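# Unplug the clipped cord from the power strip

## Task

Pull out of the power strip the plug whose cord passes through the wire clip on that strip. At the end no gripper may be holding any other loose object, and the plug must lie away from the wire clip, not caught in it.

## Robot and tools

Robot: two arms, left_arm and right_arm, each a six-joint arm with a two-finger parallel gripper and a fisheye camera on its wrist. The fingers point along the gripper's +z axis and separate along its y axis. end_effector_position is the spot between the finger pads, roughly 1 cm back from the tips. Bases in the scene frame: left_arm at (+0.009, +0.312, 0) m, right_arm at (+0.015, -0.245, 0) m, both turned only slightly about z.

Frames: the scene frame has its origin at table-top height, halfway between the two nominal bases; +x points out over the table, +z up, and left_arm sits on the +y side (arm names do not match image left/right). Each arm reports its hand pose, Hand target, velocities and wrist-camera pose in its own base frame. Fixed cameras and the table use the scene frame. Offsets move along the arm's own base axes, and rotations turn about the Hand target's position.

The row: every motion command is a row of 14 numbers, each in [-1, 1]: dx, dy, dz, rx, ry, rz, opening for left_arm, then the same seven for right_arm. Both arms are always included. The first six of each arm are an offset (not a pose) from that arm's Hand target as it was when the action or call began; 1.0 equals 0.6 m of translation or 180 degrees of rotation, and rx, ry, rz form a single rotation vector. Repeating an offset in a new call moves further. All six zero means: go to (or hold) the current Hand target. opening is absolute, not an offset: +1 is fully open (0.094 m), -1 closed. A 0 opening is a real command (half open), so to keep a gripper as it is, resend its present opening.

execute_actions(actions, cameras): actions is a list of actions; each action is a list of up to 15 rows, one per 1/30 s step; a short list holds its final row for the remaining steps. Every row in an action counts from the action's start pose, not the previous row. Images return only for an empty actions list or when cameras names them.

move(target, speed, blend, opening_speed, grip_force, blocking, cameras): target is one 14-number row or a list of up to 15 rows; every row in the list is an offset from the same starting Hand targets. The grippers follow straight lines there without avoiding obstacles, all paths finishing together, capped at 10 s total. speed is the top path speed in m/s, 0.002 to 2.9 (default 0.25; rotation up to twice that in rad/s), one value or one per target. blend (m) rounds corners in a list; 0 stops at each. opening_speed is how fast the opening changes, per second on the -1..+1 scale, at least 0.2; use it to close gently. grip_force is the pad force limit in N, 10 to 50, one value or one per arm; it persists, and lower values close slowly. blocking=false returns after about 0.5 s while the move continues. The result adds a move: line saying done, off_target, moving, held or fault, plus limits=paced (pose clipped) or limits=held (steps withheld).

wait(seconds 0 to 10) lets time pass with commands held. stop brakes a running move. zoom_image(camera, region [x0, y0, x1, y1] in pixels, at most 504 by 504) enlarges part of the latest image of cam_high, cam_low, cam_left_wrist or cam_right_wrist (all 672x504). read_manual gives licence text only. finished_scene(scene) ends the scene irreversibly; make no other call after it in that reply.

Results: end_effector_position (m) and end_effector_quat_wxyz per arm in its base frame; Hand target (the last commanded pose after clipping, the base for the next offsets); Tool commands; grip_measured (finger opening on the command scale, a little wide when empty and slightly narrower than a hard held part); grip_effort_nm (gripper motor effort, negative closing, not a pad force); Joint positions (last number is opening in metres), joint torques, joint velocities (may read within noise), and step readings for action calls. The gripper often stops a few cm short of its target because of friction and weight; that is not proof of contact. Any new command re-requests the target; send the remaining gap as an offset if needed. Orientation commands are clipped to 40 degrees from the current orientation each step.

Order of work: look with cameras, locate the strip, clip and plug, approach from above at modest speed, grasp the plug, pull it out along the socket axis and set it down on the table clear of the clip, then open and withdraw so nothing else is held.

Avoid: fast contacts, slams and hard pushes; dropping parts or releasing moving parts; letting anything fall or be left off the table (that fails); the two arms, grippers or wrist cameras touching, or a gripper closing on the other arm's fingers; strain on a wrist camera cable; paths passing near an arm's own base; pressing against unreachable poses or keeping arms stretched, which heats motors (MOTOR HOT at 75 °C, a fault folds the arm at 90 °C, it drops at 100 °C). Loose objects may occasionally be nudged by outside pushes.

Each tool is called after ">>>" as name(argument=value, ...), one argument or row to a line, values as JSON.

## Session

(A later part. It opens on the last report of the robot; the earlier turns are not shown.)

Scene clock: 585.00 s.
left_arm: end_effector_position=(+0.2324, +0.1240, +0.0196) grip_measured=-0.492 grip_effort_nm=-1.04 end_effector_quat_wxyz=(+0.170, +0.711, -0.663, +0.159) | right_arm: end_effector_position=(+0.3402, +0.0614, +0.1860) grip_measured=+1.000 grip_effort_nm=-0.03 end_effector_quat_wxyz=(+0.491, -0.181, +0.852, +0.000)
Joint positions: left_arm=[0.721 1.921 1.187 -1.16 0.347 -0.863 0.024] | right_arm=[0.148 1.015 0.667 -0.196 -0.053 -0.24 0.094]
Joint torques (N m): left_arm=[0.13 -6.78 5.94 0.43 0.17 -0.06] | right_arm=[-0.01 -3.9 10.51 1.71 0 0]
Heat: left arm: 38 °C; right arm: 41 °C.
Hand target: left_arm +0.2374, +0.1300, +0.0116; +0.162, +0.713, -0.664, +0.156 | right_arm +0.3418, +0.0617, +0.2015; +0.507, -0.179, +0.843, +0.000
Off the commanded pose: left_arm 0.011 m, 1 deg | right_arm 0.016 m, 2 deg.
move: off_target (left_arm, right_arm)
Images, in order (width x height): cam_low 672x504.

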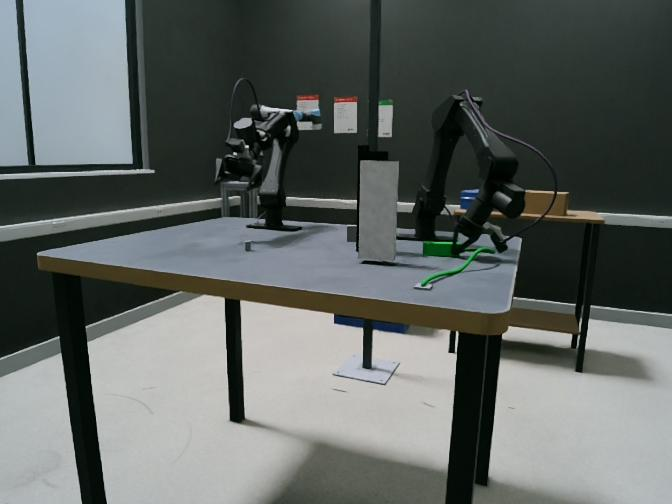

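>>> move(
  target=[
    [0, 0, -0.015, 0, 0, 0, -0.9, 0, 0, 0, 0, 0, 0, 1],
  ],
  speed=0.05,
  cameras=["cam_low", "cam_left_wrist"],
)

>>> zoom_image(
  camera="cam_low",
  region=[410, 220, 510, 270],
)

Scene clock: 588.13 s.
left_arm: end_effector_position=(+0.2327, +0.1250, +0.0175) grip_measured=-0.492 grip_effort_nm=-1.04 end_effector_quat_wxyz=(+0.171, +0.711, -0.662, +0.162) | right_arm: end_effector_position=(+0.3402, +0.0614, +0.1860) grip_measured=+1.000 grip_effort_nm=-0.03 end_effector_quat_wxyz=(+0.491, -0.181, +0.852, +0.000)
Joint positions: left_arm=[0.727 1.93 1.187 -1.154 0.352 -0.857 0.024] | right_arm=[0.148 1.015 0.667 -0.196 -0.053 -0.24 0.094]
Joint torques (N m): left_arm=[-0.4 -6.17 4.53 0.69 0.1 -0.11] | right_arm=[-0.01 -3.92 10.52 1.71 0 0]
Heat: left arm: 38 °C; right arm: 41 °C.
Hand target: left_arm +0.2374, +0.1301, +0.0025; +0.162, +0.713, -0.664, +0.156 | right_arm +0.3418, +0.0617, +0.2015; +0.507, -0.179, +0.843, +0.000
Off the commanded pose: left_arm 0.016 m, 1 deg | right_arm 0.016 m, 2 deg.
move: off_target (left_arm, right_arm)
camera_calibration:
cam_left_wrist: T_world_to_cam=[[0.998835, -0.0193381, -0.0442078, -0.225845], [0.0234136, -0.606854, 0.794469, 0.0935255], [-0.0421912, -0.794578, -0.605694, 0.219091], [0, 0, 0, 1]] pos_world=[0.232636, 0.226474, 0.048415]
Images, in order (width x height): cam_low 672x504, cam_left_wrist 672x504.

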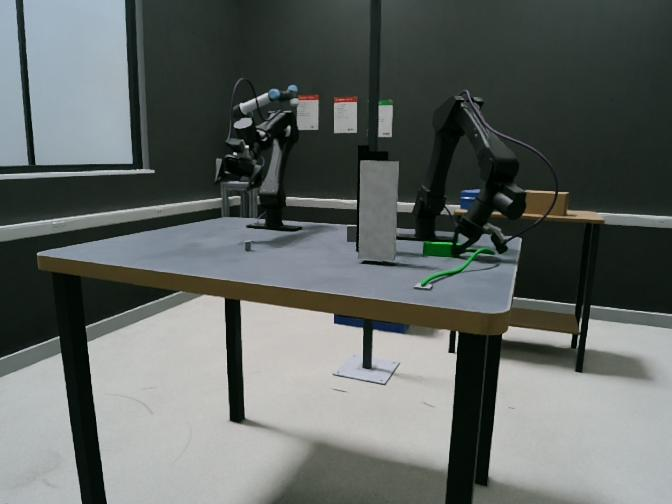

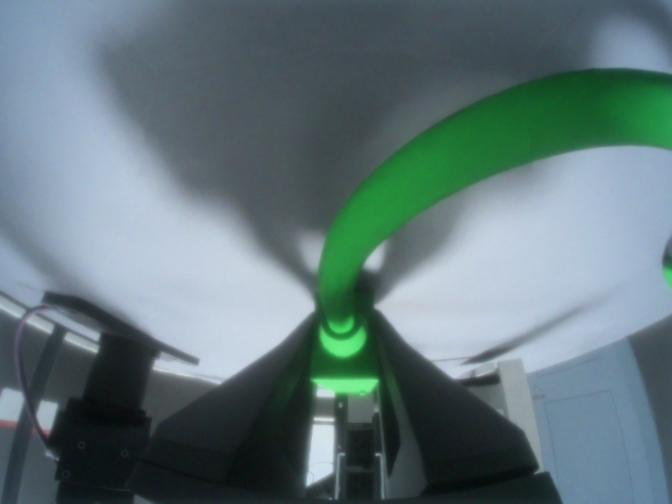

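Scaled by 5.040.

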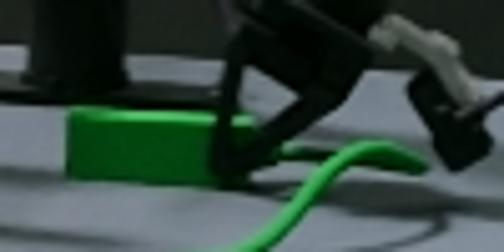

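>>> move(
  target=[
    [0, 0, 0.015, 0, 0, 0, 0.2, 0, 0, 0, 0, 0, 0, 1],
    [0, 0.08, 0.25, 0, 0, 0, 0.4, 0, 0, 0, 0, 0, 0, 1],
  ],
  speed=0.15,
  opening_speed=1.0,
  cameras=["cam_low", "cam_left_wrist", "cam_high"],
)

Scene clock: 613.33 s.
left_arm: end_effector_position=(+0.2386, +0.1760, +0.1410) grip_measured=+0.398 grip_effort_nm=0.12 end_effector_quat_wxyz=(+0.105, +0.727, -0.659, +0.162) | right_arm: end_effector_position=(+0.3402, +0.0614, +0.1860) grip_measured=+1.000 grip_effort_nm=-0.03 end_effector_quat_wxyz=(+0.491, -0.181, +0.852, +0.000)
Joint positions: left_arm=[0.828 1.844 1.617 -1.562 0.326 -0.804 0.066] | right_arm=[0.148 1.015 0.667 -0.196 -0.053 -0.24 0.094]
Joint torques (N m): left_arm=[0.24 -11.03 8.09 0.11 0.13 -0.02] | right_arm=[-0.02 -3.92 10.52 1.71 0 0]
Heat: left arm: 36 °C; right arm: 41 °C.
Hand target: left_arm +0.2374, +0.1781, +0.1525; +0.162, +0.713, -0.664, +0.156 | right_arm +0.3418, +0.0617, +0.2015; +0.507, -0.179, +0.843, +0.000
Off the commanded pose: left_arm 0.012 m, 7 deg | right_arm 0.016 m, 2 deg.
joint sent to its limit (left arm) — joint 4 (wrist pitch), lower limit. The joint targets are off in orientation, not in position.
move: off_target (left_arm, right_arm); target 2's new opening was sent with left_arm's hand 0.012 m and 7 deg from that target
camera_calibration:
cam_left_wrist: T_world_to_cam=[[0.998941, 0.0265774, 0.0375442, -0.24509], [-0.00940553, -0.680934, 0.732284, 0.0559146], [0.0450273, -0.731862, -0.679963, 0.313375], [0, 0, 0, 1]] pos_world=[0.231246, 0.273936, 0.18134]
Images, in order (width x height): cam_high 672x504, cam_low 672x504, cam_left_wrist 672x504.

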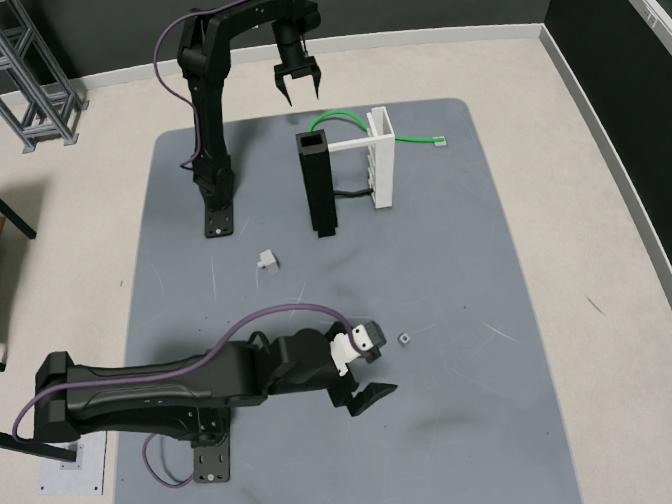

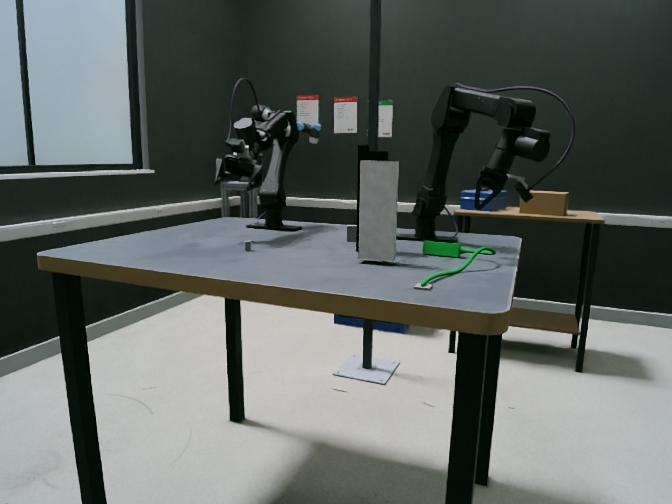

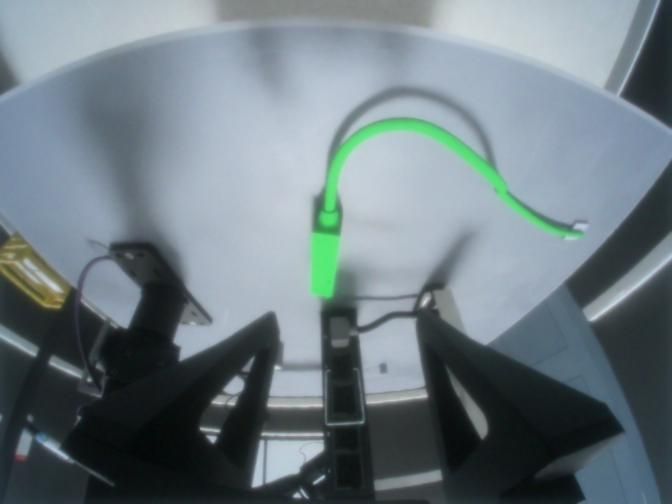

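>>> move(
  target=[
    [0.0168, -0.2135, 0.0375, -0.05, 0, 0, 0.4, 0, 0, 0, 0, 0, 0, 1],
    [0.0168, -0.36, 0.012, -0.05, 0, 0, 0.4, 0, 0, 0, 0, 0, 0, 1],
  ],
  speed=0.2,
  blend=[0.03, 0],
  cameras=["cam_left_wrist"],
)

Scene clock: 620.00 s.
left_arm: end_effector_position=(+0.2471, -0.0357, +0.1553) grip_measured=+0.398 grip_effort_nm=0.12 end_effector_quat_wxyz=(+0.226, +0.699, -0.650, +0.195) | right_arm: end_effector_position=(+0.3402, +0.0614, +0.1860) grip_measured=+1.000 grip_effort_nm=-0.03 end_effector_quat_wxyz=(+0.491, -0.181, +0.852, +0.000)
Joint positions: left_arm=[0.258 1.577 1.296 -1.488 0.577 -1.327 0.066] | right_arm=[0.148 1.015 0.667 -0.196 -0.053 -0.24 0.094]
Joint torques (N m): left_arm=[-0.08 -8.92 5.56 0.46 0.54 -0.07] | right_arm=[-0.02 -3.92 10.52 1.71 0 0]
Heat: left arm: 37 °C; right arm: 41 °C.
Hand target: left_arm +0.2474, -0.0379, +0.1597; +0.218, +0.698, -0.650, +0.208 | right_arm +0.3418, +0.0617, +0.2015; +0.507, -0.179, +0.843, +0.000
Off the commanded pose: left_arm 0.005 m, 2 deg | right_arm 0.016 m, 2 deg.
move: off_target (right_arm)
camera_calibration:
cam_left_wrist: T_world_to_cam=[[0.997264, -0.0323189, -0.0664843, -0.233963], [0.0415948, -0.498163, 0.866085, -0.125491], [-0.0611109, -0.866481, -0.495456, 0.160541], [0, 0, 0, 1]] pos_world=[0.248353, 0.0690296, 0.172672]
Images, in order (width x height): cam_left_wrist 672x504.

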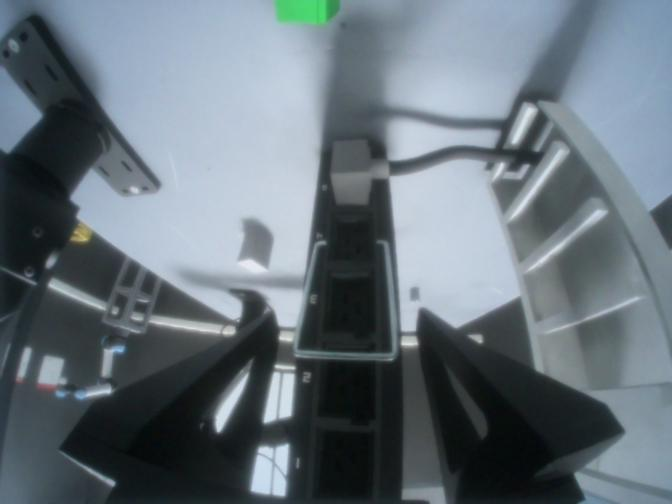

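>>> move(
  target=[
    [0, -0.01, 0, 0, 0, 0, 0.4, 0, 0, 0, 0, 0, 0, 1],
    [0, -0.01, 0, 0, 0, 0, -0.3, 0, 0, 0, 0, 0, 0, 1],
  ],
  speed=0.1,
  grip_force=40,
  cameras=["cam_left_wrist"],
)

Scene clock: 624.83 s.
left_arm: end_effector_position=(+0.2473, -0.0407, +0.1549) grip_measured=+0.000 grip_effort_nm=-0.80 end_effector_quat_wxyz=(+0.226, +0.701, -0.648, +0.195) | right_arm: end_effector_position=(+0.3402, +0.0614, +0.1860) grip_measured=+1.000 grip_effort_nm=-0.03 end_effector_quat_wxyz=(+0.491, -0.181, +0.852, +0.000)
Joint positions: left_arm=[0.239 1.568 1.286 -1.473 0.581 -1.355 0.047] | right_arm=[0.148 1.015 0.667 -0.196 -0.053 -0.24 0.094]
Joint torques (N m): left_arm=[-0.4 -8.99 5.65 0.47 0.54 -0.09] | right_arm=[-0.01 -3.93 10.52 1.71 0 0]
Heat: left arm: 37 °C; right arm: 41 °C.
Hand target: left_arm +0.2474, -0.0439, +0.1597; +0.217, +0.698, -0.650, +0.208 | right_arm +0.3418, +0.0617, +0.2015; +0.507, -0.179, +0.843, +0.000
Off the commanded pose: left_arm 0.006 m, 2 deg | right_arm 0.016 m, 2 deg.
grip_force (N): 40, 40
move: off_target (right_arm)
camera_calibration:
cam_left_wrist: T_world_to_cam=[[0.997316, -0.0277839, -0.0677477, -0.233933], [0.0449123, -0.498633, 0.865649, -0.12834], [-0.0578323, -0.866368, -0.496047, 0.155275], [0, 0, 0, 1]] pos_world=[0.248049, 0.0640313, 0.172272]
Images, in order (width x height): cam_left_wrist 672x504.

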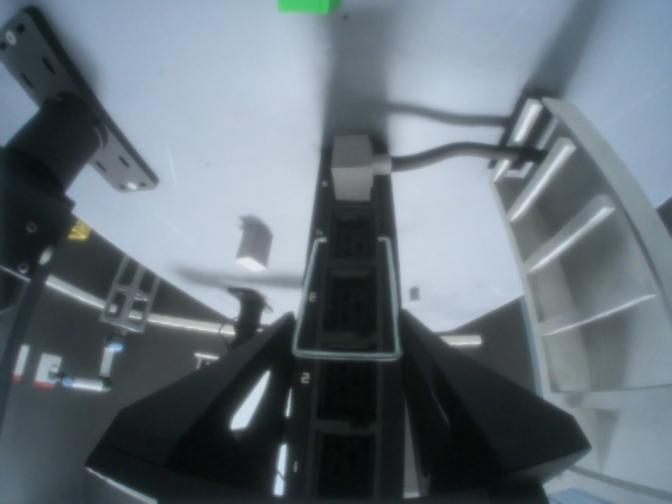

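>>> move(
  target=[
    [-0.0045, 0.0523, -0.0353, 0.083, 0, 0, -0.3, 0, 0, 0, 0, 0, 0, 1],
    [-0.007, 0.083, -0.097, 0.167, 0, 0, -0.3, 0, 0, 0, 0, 0, 0, 1],
  ],
  speed=0.1,
  blend=[0.01, 0],
  cameras=["cam_left_wrist"],
)

Scene clock: 632.23 s.
left_arm: end_effector_position=(+0.2451, +0.0053, +0.1003) grip_measured=-0.004 grip_effort_nm=-0.85 end_effector_quat_wxyz=(+0.040, +0.732, -0.680, +0.033) | right_arm: end_effector_position=(+0.3402, +0.0614, +0.1860) grip_measured=+1.000 grip_effort_nm=-0.03 end_effector_quat_wxyz=(+0.491, -0.181, +0.852, +0.000)
Joint positions: left_arm=[0.093 1.489 1.123 -1.22 0.103 -1.55 0.047] | right_arm=[0.148 1.015 0.667 -0.196 -0.053 -0.24 0.094]
Joint torques (N m): left_arm=[-0.76 -7.95 5.49 0.71 -0.11 -0.06] | right_arm=[-0.01 -3.93 10.52 1.71 0.01 0]
Heat: left arm: 37 °C; right arm: 41 °C.
Hand target: left_arm +0.2432, +0.0059, +0.1015; +0.029, +0.731, -0.681, +0.032 | right_arm +0.3418, +0.0617, +0.2015; +0.507, -0.179, +0.843, +0.000
Off the commanded pose: left_arm 0.002 m, 1 deg | right_arm 0.016 m, 2 deg.
grip_force (N): 40, 40
move: off_target (right_arm)
camera_calibration:
cam_left_wrist: T_world_to_cam=[[0.998237, 0.0000780809, -0.0593556, -0.235363], [0.0309621, -0.853851, 0.519596, -0.0181185], [-0.0506402, -0.520517, -0.852348, 0.200135], [0, 0, 0, 1]] pos_world=[0.245644, 0.0887214, 0.166029]
Images, in order (width x height): cam_left_wrist 672x504.

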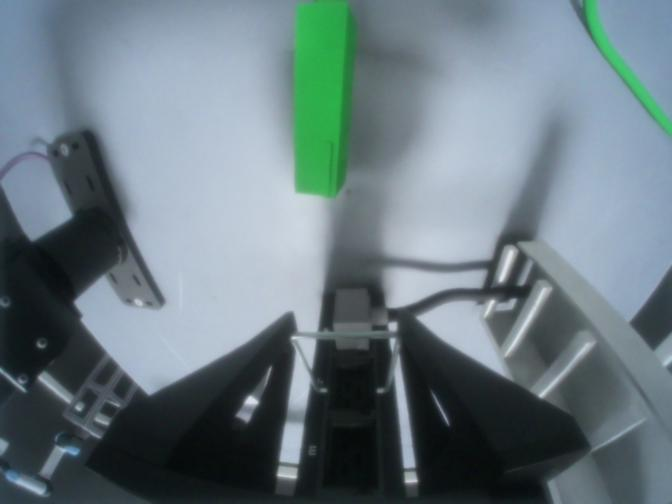

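>>> move(
  target=[
    [0.0025, -0.0307, 0.0717, -0.083, 0, 0, -0.3, 0, 0, 0, 0, 0, 0, 1],
    [0.007, -0.079, 0.0975, -0.167, 0, 0, -0.3, 0, 0, 0, 0, 0, 0, 1],
  ],
  speed=0.15,
  blend=[0.01, 0],
  cameras=["cam_left_wrist"],
)

Scene clock: 638.63 s.
left_arm: end_effector_position=(+0.2461, -0.0334, +0.1512) grip_measured=-0.004 grip_effort_nm=-0.85 end_effector_quat_wxyz=(+0.198, +0.705, -0.653, +0.192) | right_arm: end_effector_position=(+0.3402, +0.0614, +0.1860) grip_measured=+1.000 grip_effort_nm=-0.03 end_effector_quat_wxyz=(+0.491, -0.181, +0.852, +0.000)
Joint positions: left_arm=[0.246 1.53 1.255 -1.432 0.544 -1.363 0.047] | right_arm=[0.148 1.015 0.667 -0.196 -0.053 -0.24 0.094]
Joint torques (N m): left_arm=[-0.21 -5.07 8.77 0.09 0.94 0.12] | right_arm=[-0.03 -3.92 10.51 1.71 0.01 0]
Heat: left arm: 37 °C; right arm: 41 °C.
Hand target: left_arm +0.2474, -0.0415, +0.1600; +0.217, +0.698, -0.650, +0.208 | right_arm +0.3418, +0.0617, +0.2015; +0.507, -0.179, +0.843, +0.000
Off the commanded pose: left_arm 0.012 m, 3 deg | right_arm 0.016 m, 2 deg.
grip_force (N): 40, 40
move: off_target (left_arm, right_arm)
camera_calibration:
cam_left_wrist: T_world_to_cam=[[0.999201, -0.0166353, -0.0363399, -0.237654], [0.0216741, -0.538398, 0.842412, -0.113593], [-0.0335792, -0.842527, -0.537607, 0.160859], [0, 0, 0, 1]] pos_world=[0.245327, 0.0704162, 0.173535]
Images, in order (width x height): cam_left_wrist 672x504.

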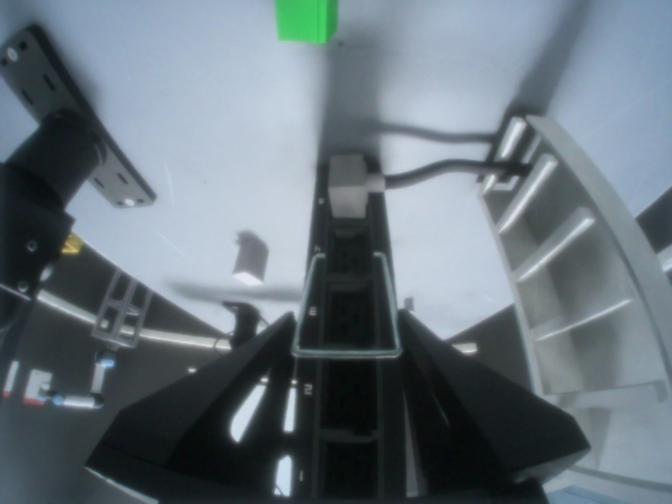

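>>> move(
  target=[
    [0, 0, 0, 0, 0, 0, 0.4, 0, 0, 0, 0, 0, 0, 1],
    [0, 0.1, 0.03, 0.05, 0, 0, 0.4, 0, 0, 0, 0, 0, 0, 1],
  ],
  speed=0.2,
  cameras=["cam_left_wrist"],
)

Scene clock: 665.83 s.
left_arm: end_effector_position=(+0.2472, +0.0164, +0.1739) grip_measured=+0.398 grip_effort_nm=0.12 end_effector_quat_wxyz=(+0.151, +0.717, -0.660, +0.166) | right_arm: end_effector_position=(+0.3402, +0.0614, +0.1860) grip_measured=+1.000 grip_effort_nm=-0.03 end_effector_quat_wxyz=(+0.491, -0.181, +0.852, +0.000)
Joint positions: left_arm=[0.372 1.56 1.411 -1.559 0.433 -1.25 0.066] | right_arm=[0.148 1.015 0.667 -0.196 -0.053 -0.24 0.094]
Joint torques (N m): left_arm=[0.12 -5.68 8.53 0.22 0.18 0.06] | right_arm=[-0.02 -3.92 10.52 1.71 0.01 0]
Heat: left arm: 38 °C; right arm: 42 °C.
Hand target: left_arm +0.2474, +0.0185, +0.1779; +0.162, +0.713, -0.664, +0.156 | right_arm +0.3418, +0.0617, +0.2015; +0.507, -0.179, +0.843, +0.000
Off the commanded pose: left_arm 0.005 m, 2 deg | right_arm 0.016 m, 2 deg.
joint sent to its limit (left arm) — joint 4 (wrist pitch), lower limit. The joint targets still meet the commanded pose.
grip_force (N): 40, 40
move: off_target (right_arm)
camera_calibration:
cam_left_wrist: T_world_to_cam=[[0.999873, -0.00194679, -0.0158139, -0.241068], [0.011122, -0.625424, 0.780206, -0.0912012], [-0.0114093, -0.780283, -0.625323, 0.223735], [0, 0, 0, 1]] pos_world=[0.244605, 0.117068, 0.20725]
Images, in order (width x height): cam_left_wrist 672x504.

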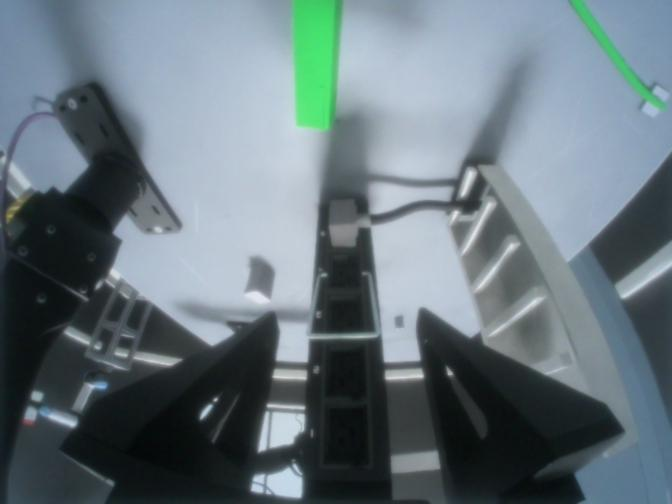

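>>> finished_scene(
  scene=1,
)

The scene is finished: the task was done.


## Next scene

The same job, from a new start.

>>> execute_actions(
  actions=[],
)

Scene clock: 0.00 s.
left_arm: end_effector_position=(+0.2988, +0.0511, +0.1079) grip_measured=+1.000 grip_effort_nm=n/a end_effector_quat_wxyz=(+0.598, -0.218, +0.771, -0.003) | right_arm: end_effector_position=(+0.4592, +0.0284, +0.2615) grip_measured=+1.000 grip_effort_nm=n/a end_effector_quat_wxyz=(+0.484, +0.108, +0.860, -0.123)
Joint positions: left_arm=[0.029 0.935 0.051 0.588 -0.232 -0.351 0.094] | right_arm=[0.262 1.556 1.357 -0.424 0.539 0.23 0.094]
Joint velocities: within noise
Joint torques (N m): no reading
Heat: left arm: 28 °C; right arm: 30 °C.
Hand target: left_arm +0.3007, +0.0514, +0.1132; +0.604, -0.218, +0.767, -0.003 | right_arm +0.4580, +0.0271, +0.2658; +0.486, +0.109, +0.858, -0.124
Tool commands: left_gripper/opening=+1.0 right_gripper/opening=+1.0
camera_calibration:
cam_left_wrist: T_world_to_cam=[[0.367617, -0.910919, 0.187309, -0.0801575], [-0.579026, -0.381806, -0.720384, 0.307264], [0.727727, 0.156369, -0.667804, -0.0539485], [0, 0, 0, 1]] pos_world=[0.246641, 0.0527339, 0.200335]
cam_right_wrist: T_world_to_cam=[[-0.32364, -0.946105, 0.011899, 0.173274], [-0.798232, 0.266261, -0.540307, 0.532138], [0.508019, -0.184363, -0.841384, 0.0938456], [0, 0, 0, 1]] pos_world=[0.433173, 0.0395491, 0.364416]

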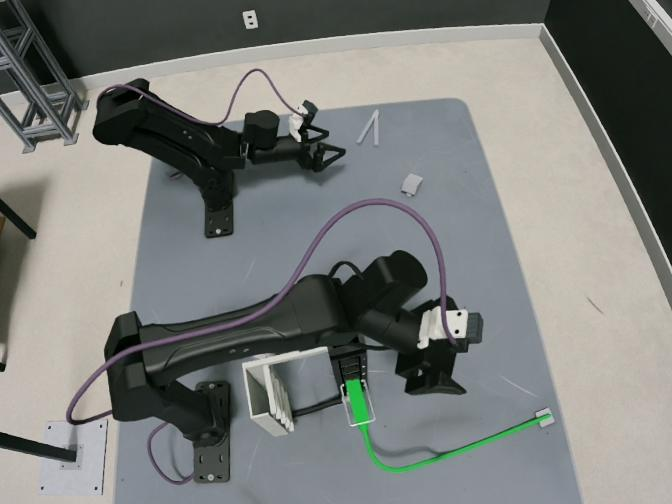

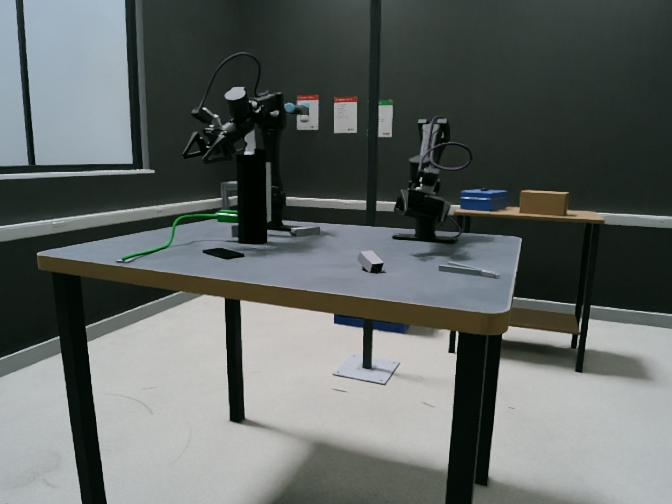

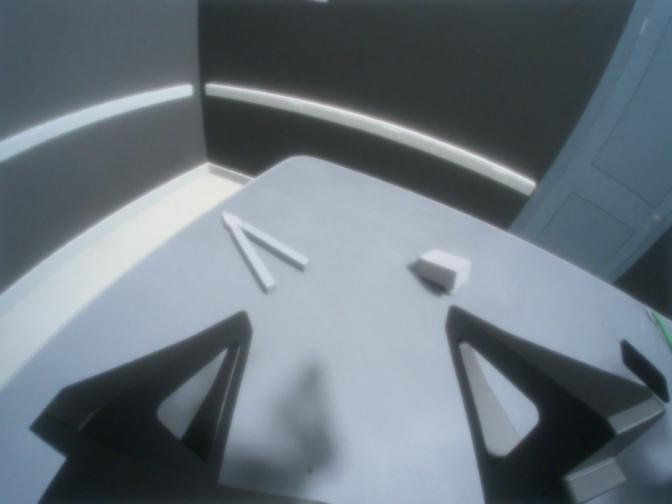

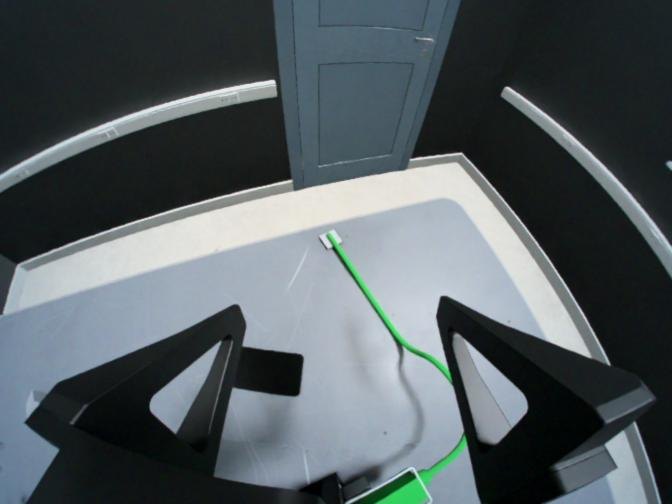

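>>> move(
  target=[
    [0, 0, 0, 0, 0, 0, 1, -0.1133, -0.0785, -0.0847, 0.2946, 0.1963, -0.3481, 0.4],
    [0, 0, 0, 0, 0, 0, 1, -0.2267, -0.0385, -0.168, 0.2946, 0.1963, -0.3481, 0.4],
  ],
  speed=0.4,
  blend=[0.03, 0],
  cameras=["cam_right_wrist"],
)

>>> zoom_image(
  camera="cam_right_wrist",
  region=[240, 190, 440, 390],
)

Scene clock: 29.47 s.
left_arm: end_effector_position=(+0.2988, +0.0511, +0.1079) grip_measured=+1.000 grip_effort_nm=-0.01 end_effector_quat_wxyz=(+0.598, -0.218, +0.771, -0.003) | right_arm: end_effector_position=(+0.3230, +0.0026, +0.1577) grip_measured=+0.402 grip_effort_nm=-0.15 end_effector_quat_wxyz=(-0.009, +0.667, +0.745, -0.010)
Joint positions: left_arm=[0.029 0.935 0.051 0.588 -0.232 -0.351 0.094] | right_arm=[0.006 1.8 1.689 -1.487 0.002 1.466 0.066]
Joint torques (N m): left_arm=[0.01 -1.89 8.12 2.07 -0.07 0] | right_arm=[0.24 -11.23 6.42 0.32 0.02 0.11]
Heat: left arm: 34 °C; right arm: 32 °C.
Hand target: left_arm +0.3007, +0.0514, +0.1132; +0.604, -0.218, +0.767, -0.003 | right_arm +0.3220, +0.0040, +0.1650; +0.000, +0.669, +0.743, +0.000
Off the commanded pose: left_arm 0.006 m, 1 deg | right_arm 0.007 m, 2 deg.
move: done
camera_calibration:
cam_right_wrist: T_world_to_cam=[[-0.999798, -0.0197294, -0.00390106, 0.324488], [-0.019344, 0.890312, 0.454939, -0.0360275], [-0.00550253, 0.454923, -0.890514, 0.242926], [0, 0, 0, 1]] pos_world=[0.325062, -0.0720347, 0.233985]
Images, in order (width x height): cam_right_wrist 672x504.

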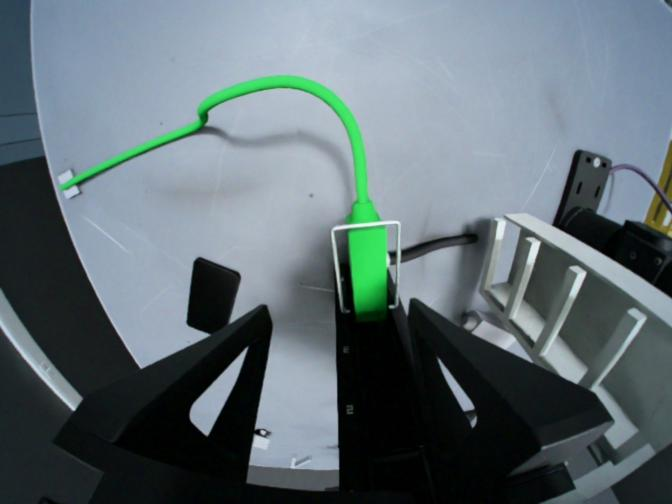

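Scaled by 2.520 from the camera's 672x504 image, which has a finer 960x720 frame.

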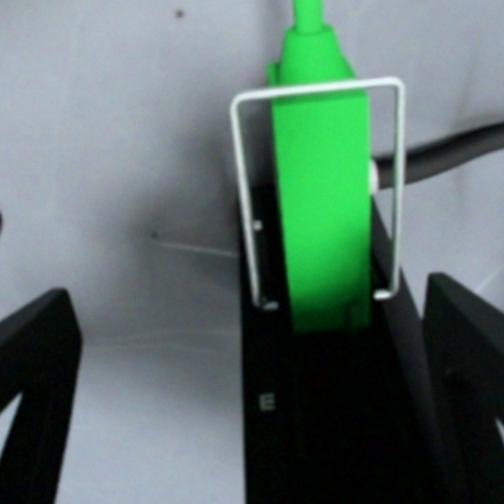

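>>> move(
  target=[
    [0, 0, 0, 0, 0, 0, 1, -0.0292, -0.0167, -0.1192, 0, 0, 0, 0.4],
    [0, 0, 0, 0, 0, 0, 1, -0.0292, -0.0167, -0.1192, 0, 0, 0, -0.2],
  ],
  speed=0.15,
  cameras=["cam_right_wrist"],
)

>>> zoom_image(
  camera="cam_right_wrist",
  region=[240, 220, 440, 420],
)

Scene clock: 64.17 s.
left_arm: end_effector_position=(+0.2988, +0.0511, +0.1079) grip_measured=+1.000 grip_effort_nm=-0.01 end_effector_quat_wxyz=(+0.598, -0.218, +0.771, -0.003) | right_arm: end_effector_position=(+0.3030, -0.0044, +0.0858) grip_measured=-0.011 grip_effort_nm=-1.06 end_effector_quat_wxyz=(-0.014, +0.666, +0.746, -0.013)
Joint positions: left_arm=[0.029 0.935 0.051 0.588 -0.232 -0.351 0.094] | right_arm=[-0.016 1.739 1.329 -1.199 0.002 1.441 0.046]
Joint torques (N m): left_arm=[0.01 -1.91 8.12 2.08 -0.07 0.01] | right_arm=[-0.49 -11.26 5.97 0.4 0.02 0.03]
Heat: left arm: 36 °C; right arm: 33 °C.
Hand target: left_arm +0.3007, +0.0514, +0.1132; +0.604, -0.218, +0.767, -0.003 | right_arm +0.3044, -0.0060, +0.0935; +0.000, +0.669, +0.743, -0.001
Off the commanded pose: left_arm 0.006 m, 1 deg | right_arm 0.008 m, 2 deg.
move: done
camera_calibration:
cam_right_wrist: T_world_to_cam=[[-0.999748, -0.0212774, 0.00720098, 0.303074], [-0.0156561, 0.889905, 0.455876, 0.00141373], [-0.016108, 0.455649, -0.890014, 0.185293], [0, 0, 0, 1]] pos_world=[0.306004, -0.0792382, 0.162087]
Images, in order (width x height): cam_right_wrist 672x504.

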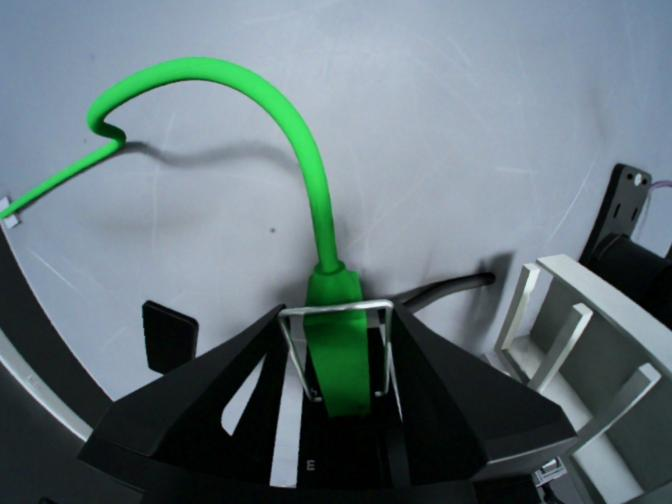

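Scaled by 2.520 from the camera's 672x504 image, which has a finer 960x720 frame.

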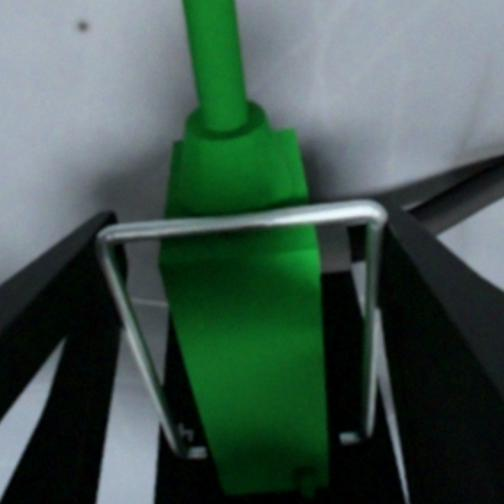

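>>> move(
  target=[
    [0, 0, 0, 0, 0, 0, 1, -0.0052, 0.036, 0.0708, 0.0993, 0.0122, 0, -0.2],
    [0, 0, 0, 0, 0, 0, 1, -0.0113, 0.0865, 0.1025, 0.193, 0.0237, 0, -0.2],
  ],
  speed=0.15,
  blend=[0.01, 0],
  cameras=["cam_right_wrist"],
)

Scene clock: 82.13 s.
left_arm: end_effector_position=(+0.2988, +0.0511, +0.1079) grip_measured=+1.000 grip_effort_nm=-0.01 end_effector_quat_wxyz=(+0.598, -0.218, +0.771, -0.003) | right_arm: end_effector_position=(+0.2955, +0.0392, +0.1503) grip_measured=-0.015 grip_effort_nm=-1.06 end_effector_quat_wxyz=(-0.206, +0.647, +0.711, +0.183)
Joint positions: left_arm=[0.029 0.935 0.051 0.588 -0.232 -0.351 0.094] | right_arm=[-0.184 1.766 1.505 -1.487 -0.532 1.246 0.046]
Joint torques (N m): left_arm=[0.01 -1.91 8.12 2.08 -0.07 0] | right_arm=[-0.05 -6.38 9.11 -0.26 -0.74 -0.26]
Heat: left arm: 36 °C; right arm: 35 °C.
Hand target: left_arm +0.3007, +0.0514, +0.1132; +0.604, -0.218, +0.767, -0.003 | right_arm +0.2977, +0.0458, +0.1551; -0.226, +0.638, +0.709, +0.197
Off the commanded pose: left_arm 0.006 m, 1 deg | right_arm 0.008 m, 3 deg.
move: off_target (right_arm)
camera_calibration:
cam_right_wrist: T_world_to_cam=[[-0.99957, -0.000517149, 0.0293083, 0.291945], [0.0248457, 0.515595, 0.856472, -0.124488], [-0.0155541, 0.856832, -0.515361, 0.150361], [0, 0, 0, 1]] pos_world=[0.297251, -0.0644978, 0.175555]
Images, in order (width x height): cam_right_wrist 672x504.

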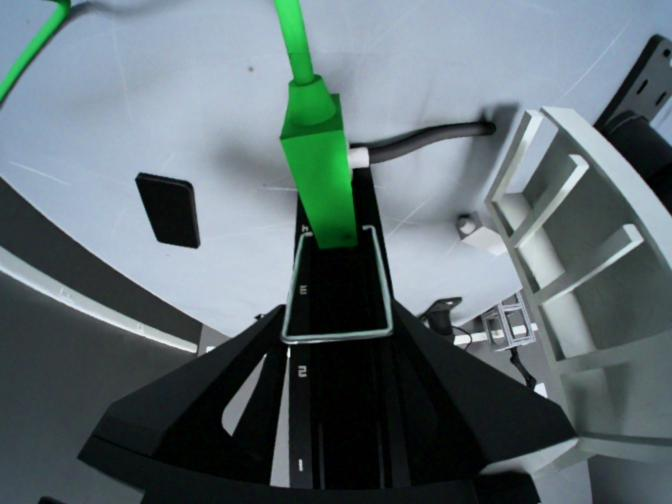

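>>> move(
  target=[
    [0, 0, 0, 0, 0, 0, 1, 0, 0, 0, 0, 0, 0, 0.3],
    [0, 0, 0, 0, 0, 0, 1, 0.0097, -0.083, -0.0168, -0.0827, -0.0102, 0, 0.3],
    [0, 0, 0, 0, 0, 0, 1, 0.0095, -0.0813, -0.111, -0.0827, -0.0102, 0, 0.3],
    [0, 0, 0, 0, 0, 0, 1, 0.0095, -0.0813, -0.111, -0.0827, -0.0102, 0, -0.7],
    [0, 0, 0, 0, 0, 0, 1, 0.0315, -0.2635, -0.111, -0.0827, -0.0102, 0, -0.7],
  ],
  speed=0.2,
  blend=[0, 0.015, 0, 0, 0],
  cameras=["cam_right_wrist"],
)

Scene clock: 95.23 s.
left_arm: end_effector_position=(+0.2988, +0.0511, +0.1079) grip_measured=+1.000 grip_effort_nm=-0.01 end_effector_quat_wxyz=(+0.598, -0.218, +0.771, -0.003) | right_arm: end_effector_position=(+0.3188, -0.1097, +0.0936) grip_measured=-0.516 grip_effort_nm=-1.06 end_effector_quat_wxyz=(-0.118, +0.658, +0.733, +0.126)
Joint positions: left_arm=[0.029 0.935 0.051 0.588 -0.232 -0.351 0.094] | right_arm=[-0.494 1.979 1.625 -1.392 -0.301 0.942 0.023]
Joint torques (N m): left_arm=[0.01 -1.91 8.13 2.07 -0.07 0] | right_arm=[-0.02 -8.12 8.27 -0.18 0.04 0.03]
Heat: left arm: 36 °C; right arm: 34 °C.
Hand target: left_arm +0.3007, +0.0514, +0.1132; +0.604, -0.218, +0.767, -0.003 | right_arm +0.3165, -0.1122, +0.0884; -0.131, +0.659, +0.732, +0.114
Off the commanded pose: left_arm 0.006 m, 1 deg | right_arm 0.006 m, 2 deg.
move: done
camera_calibration:
cam_right_wrist: T_world_to_cam=[[-0.99958, -0.00577657, -0.0283887, 0.321624], [-0.0247221, 0.680944, 0.731918, 0.0459721], [0.0151031, 0.732313, -0.680801, 0.241174], [0, 0, 0, 1]] pos_world=[0.318983, -0.206061, 0.139674]
Images, in order (width x height): cam_right_wrist 672x504.

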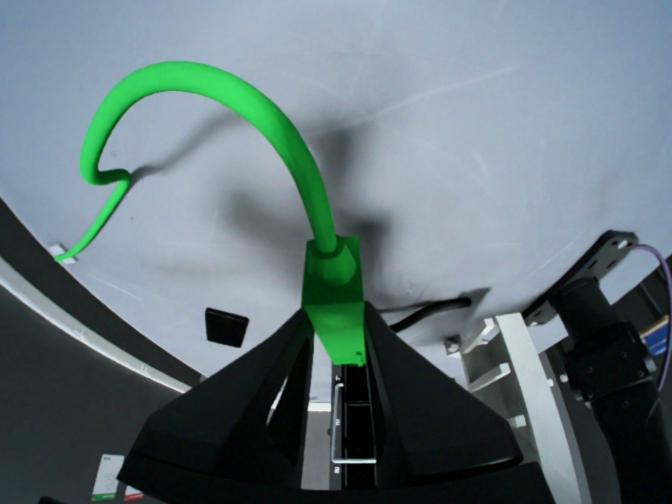

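>>> move(
  target=[
    [0, 0, 0, 0, 0, 0, 1, 0.003, -0.02, -0.075, 0, 0, 0, -0.7],
    [0, 0, 0, 0, 0, 0, 1, 0.003, -0.02, -0.11, 0, 0, 0, -0.7],
  ],
  speed=[0.2, 0.06],
  blend=[0.01, 0],
  cameras=["cam_low", "cam_right_wrist"],
)

>>> zoom_image(
  camera="cam_low",
  region=[110, 160, 290, 280],
)

Scene clock: 119.07 s.
left_arm: end_effector_position=(+0.2988, +0.0511, +0.1079) grip_measured=+1.000 grip_effort_nm=-0.01 end_effector_quat_wxyz=(+0.598, -0.218, +0.771, -0.003) | right_arm: end_effector_position=(+0.3205, -0.1204, +0.0391) grip_measured=-0.516 grip_effort_nm=-1.06 end_effector_quat_wxyz=(-0.122, +0.656, +0.735, +0.122)
Joint positions: left_arm=[0.029 0.935 0.051 0.588 -0.232 -0.351 0.094] | right_arm=[-0.514 2.059 1.52 -1.224 -0.29 0.915 0.023]
Joint torques (N m): left_arm=[0.01 -1.89 8.12 2.07 -0.07 0.01] | right_arm=[-0.51 -7.97 5.12 0.27 0 0.01]
Heat: left arm: 37 °C; right arm: 34 °C.
Hand target: left_arm +0.3007, +0.0514, +0.1132; +0.604, -0.218, +0.767, -0.003 | right_arm +0.3185, -0.1242, +0.0225; -0.131, +0.659, +0.732, +0.114
Off the commanded pose: left_arm 0.006 m, 1 deg | right_arm 0.017 m, 2 deg.
move: off_target (right_arm)
camera_calibration:
cam_right_wrist: T_world_to_cam=[[-0.999739, -0.0137408, -0.0182726, 0.320427], [-0.0227361, 0.68148, 0.731484, 0.092589], [0.00240126, 0.731708, -0.681614, 0.215886], [0, 0, 0, 1]] pos_world=[0.32193, -0.21666, 0.0852787]
Images, in order (width x height): cam_low 672x504, cam_right_wrist 672x504.

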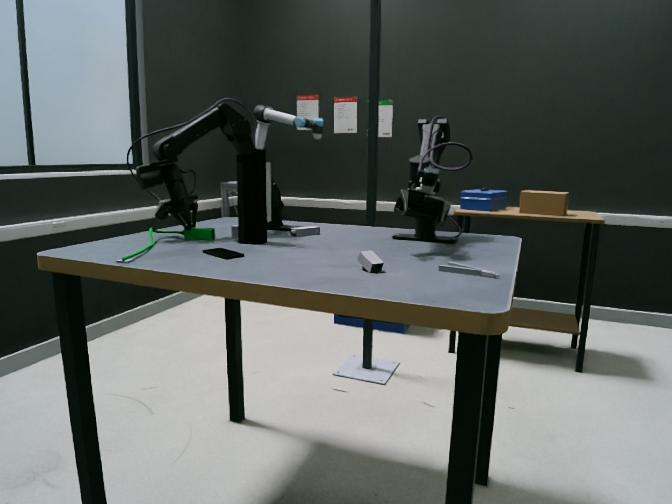

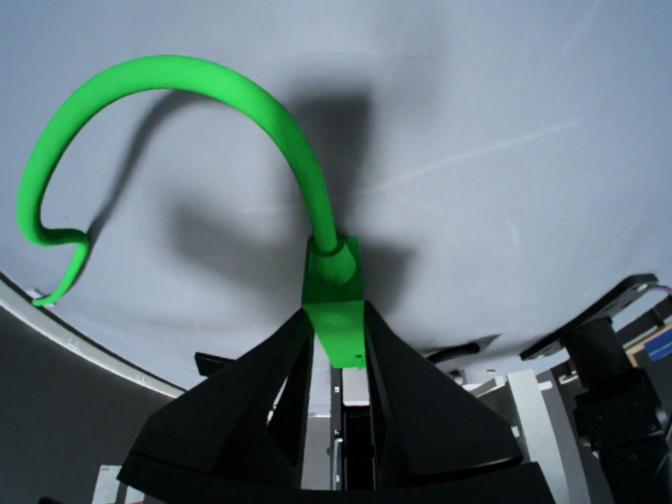

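Scaled by 2.800.

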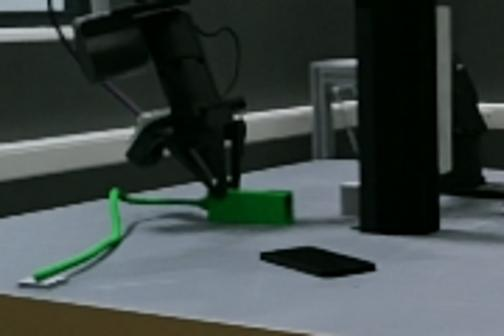

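>>> move(
  target=[0, 0, 0, 0, 0, 0, 1, 0, 0, -0.035, 0, 0, 0, -0.7],
  speed=0.08,
)

Scene clock: 125.53 s.
left_arm: end_effector_position=(+0.2988, +0.0511, +0.1079) grip_measured=+1.000 grip_effort_nm=-0.01 end_effector_quat_wxyz=(+0.598, -0.218, +0.771, -0.003) | right_arm: end_effector_position=(+0.3196, -0.1213, +0.0360) grip_measured=-0.516 grip_effort_nm=-1.06 end_effector_quat_wxyz=(-0.121, +0.657, +0.734, +0.126)
Joint positions: left_arm=[0.029 0.935 0.051 0.588 -0.232 -0.351 0.094] | right_arm=[-0.521 2.059 1.506 -1.209 -0.297 0.911 0.023]
Joint torques (N m): left_arm=[-0.01 -1.91 8.12 2.07 -0.07 0] | right_arm=[0.08 -6.11 2.19 0.82 0.08 0.05]
Heat: left arm: 37 °C; right arm: 33 °C.
Hand target: left_arm +0.3007, +0.0514, +0.1132; +0.604, -0.218, +0.767, -0.003 | right_arm +0.3184, -0.1242, +0.0014; -0.131, +0.659, +0.732, +0.113
Off the commanded pose: left_arm 0.006 m, 1 deg | right_arm 0.035 m, 2 deg.
move: off_target (right_arm)

>>> move(
  target=[
    [0, 0, 0, 0, 0, 0, 1, 0, 0, 0.045, 0, 0, 0, -0.7],
    [0, 0, 0, 0, 0, 0, 1, 0, 0, 0.045, 0, 0, 0, 0.2],
    [0, 0, 0, 0, 0, 0, 1, 0, -0.07, 0.22, 0, 0, 0, 0.2],
  ],
  speed=0.2,
  cameras=["cam_right_wrist", "cam_low"],
)

Scene clock: 132.67 s.
left_arm: end_effector_position=(+0.2988, +0.0511, +0.1079) grip_measured=+1.000 grip_effort_nm=-0.01 end_effector_quat_wxyz=(+0.598, -0.218, +0.771, -0.003) | right_arm: end_effector_position=(+0.3198, -0.1630, +0.1252) grip_measured=+0.198 grip_effort_nm=0.08 end_effector_quat_wxyz=(-0.098, +0.668, +0.727, +0.127)
Joint positions: left_arm=[0.029 0.935 0.051 0.588 -0.232 -0.351 0.094] | right_arm=[-0.612 2.06 1.875 -1.551 -0.277 0.85 0.056]
Joint torques (N m): left_arm=[-0.01 -1.91 8.12 2.07 -0.07 0.01] | right_arm=[-0.18 -12.53 7.86 -0.07 0.03 -0.06]
Heat: left arm: 37 °C; right arm: 34 °C.
Hand target: left_arm +0.3007, +0.0514, +0.1132; +0.604, -0.218, +0.767, -0.003 | right_arm +0.3184, -0.1662, +0.1335; -0.131, +0.659, +0.732, +0.114
Off the commanded pose: left_arm 0.006 m, 1 deg | right_arm 0.009 m, 4 deg.
joint sent to its limit (right arm) — joint 4 (wrist pitch), lower limit. The joint targets are off in orientation, not in position.
move: off_target (right_arm)
camera_calibration:
cam_right_wrist: T_world_to_cam=[[-0.998295, 0.0204565, -0.0546734, 0.330393], [-0.0246936, 0.700677, 0.713051, 0.0646916], [0.052895, 0.713185, -0.698977, 0.288813], [0, 0, 0, 1]] pos_world=[0.31615, -0.258064, 0.173809]
Images, in order (width x height): cam_low 672x504, cam_right_wrist 672x504.

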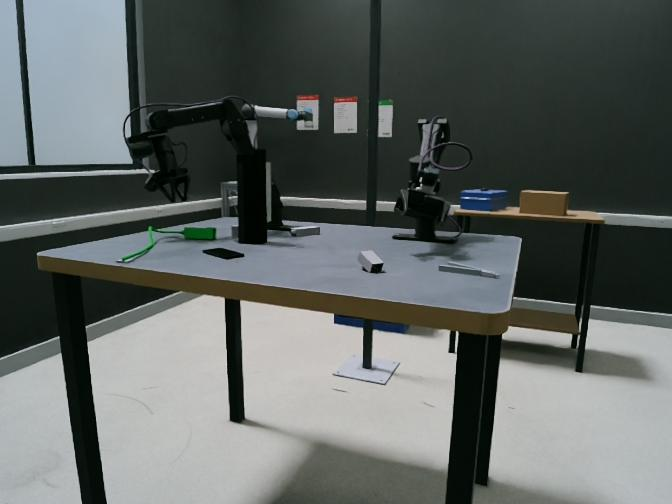

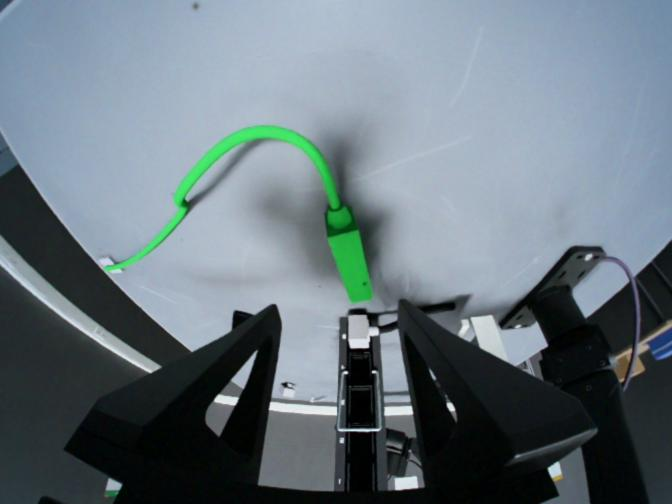

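>>> finished_scene(
  scene=2,
)

The scene is finished: the task was done.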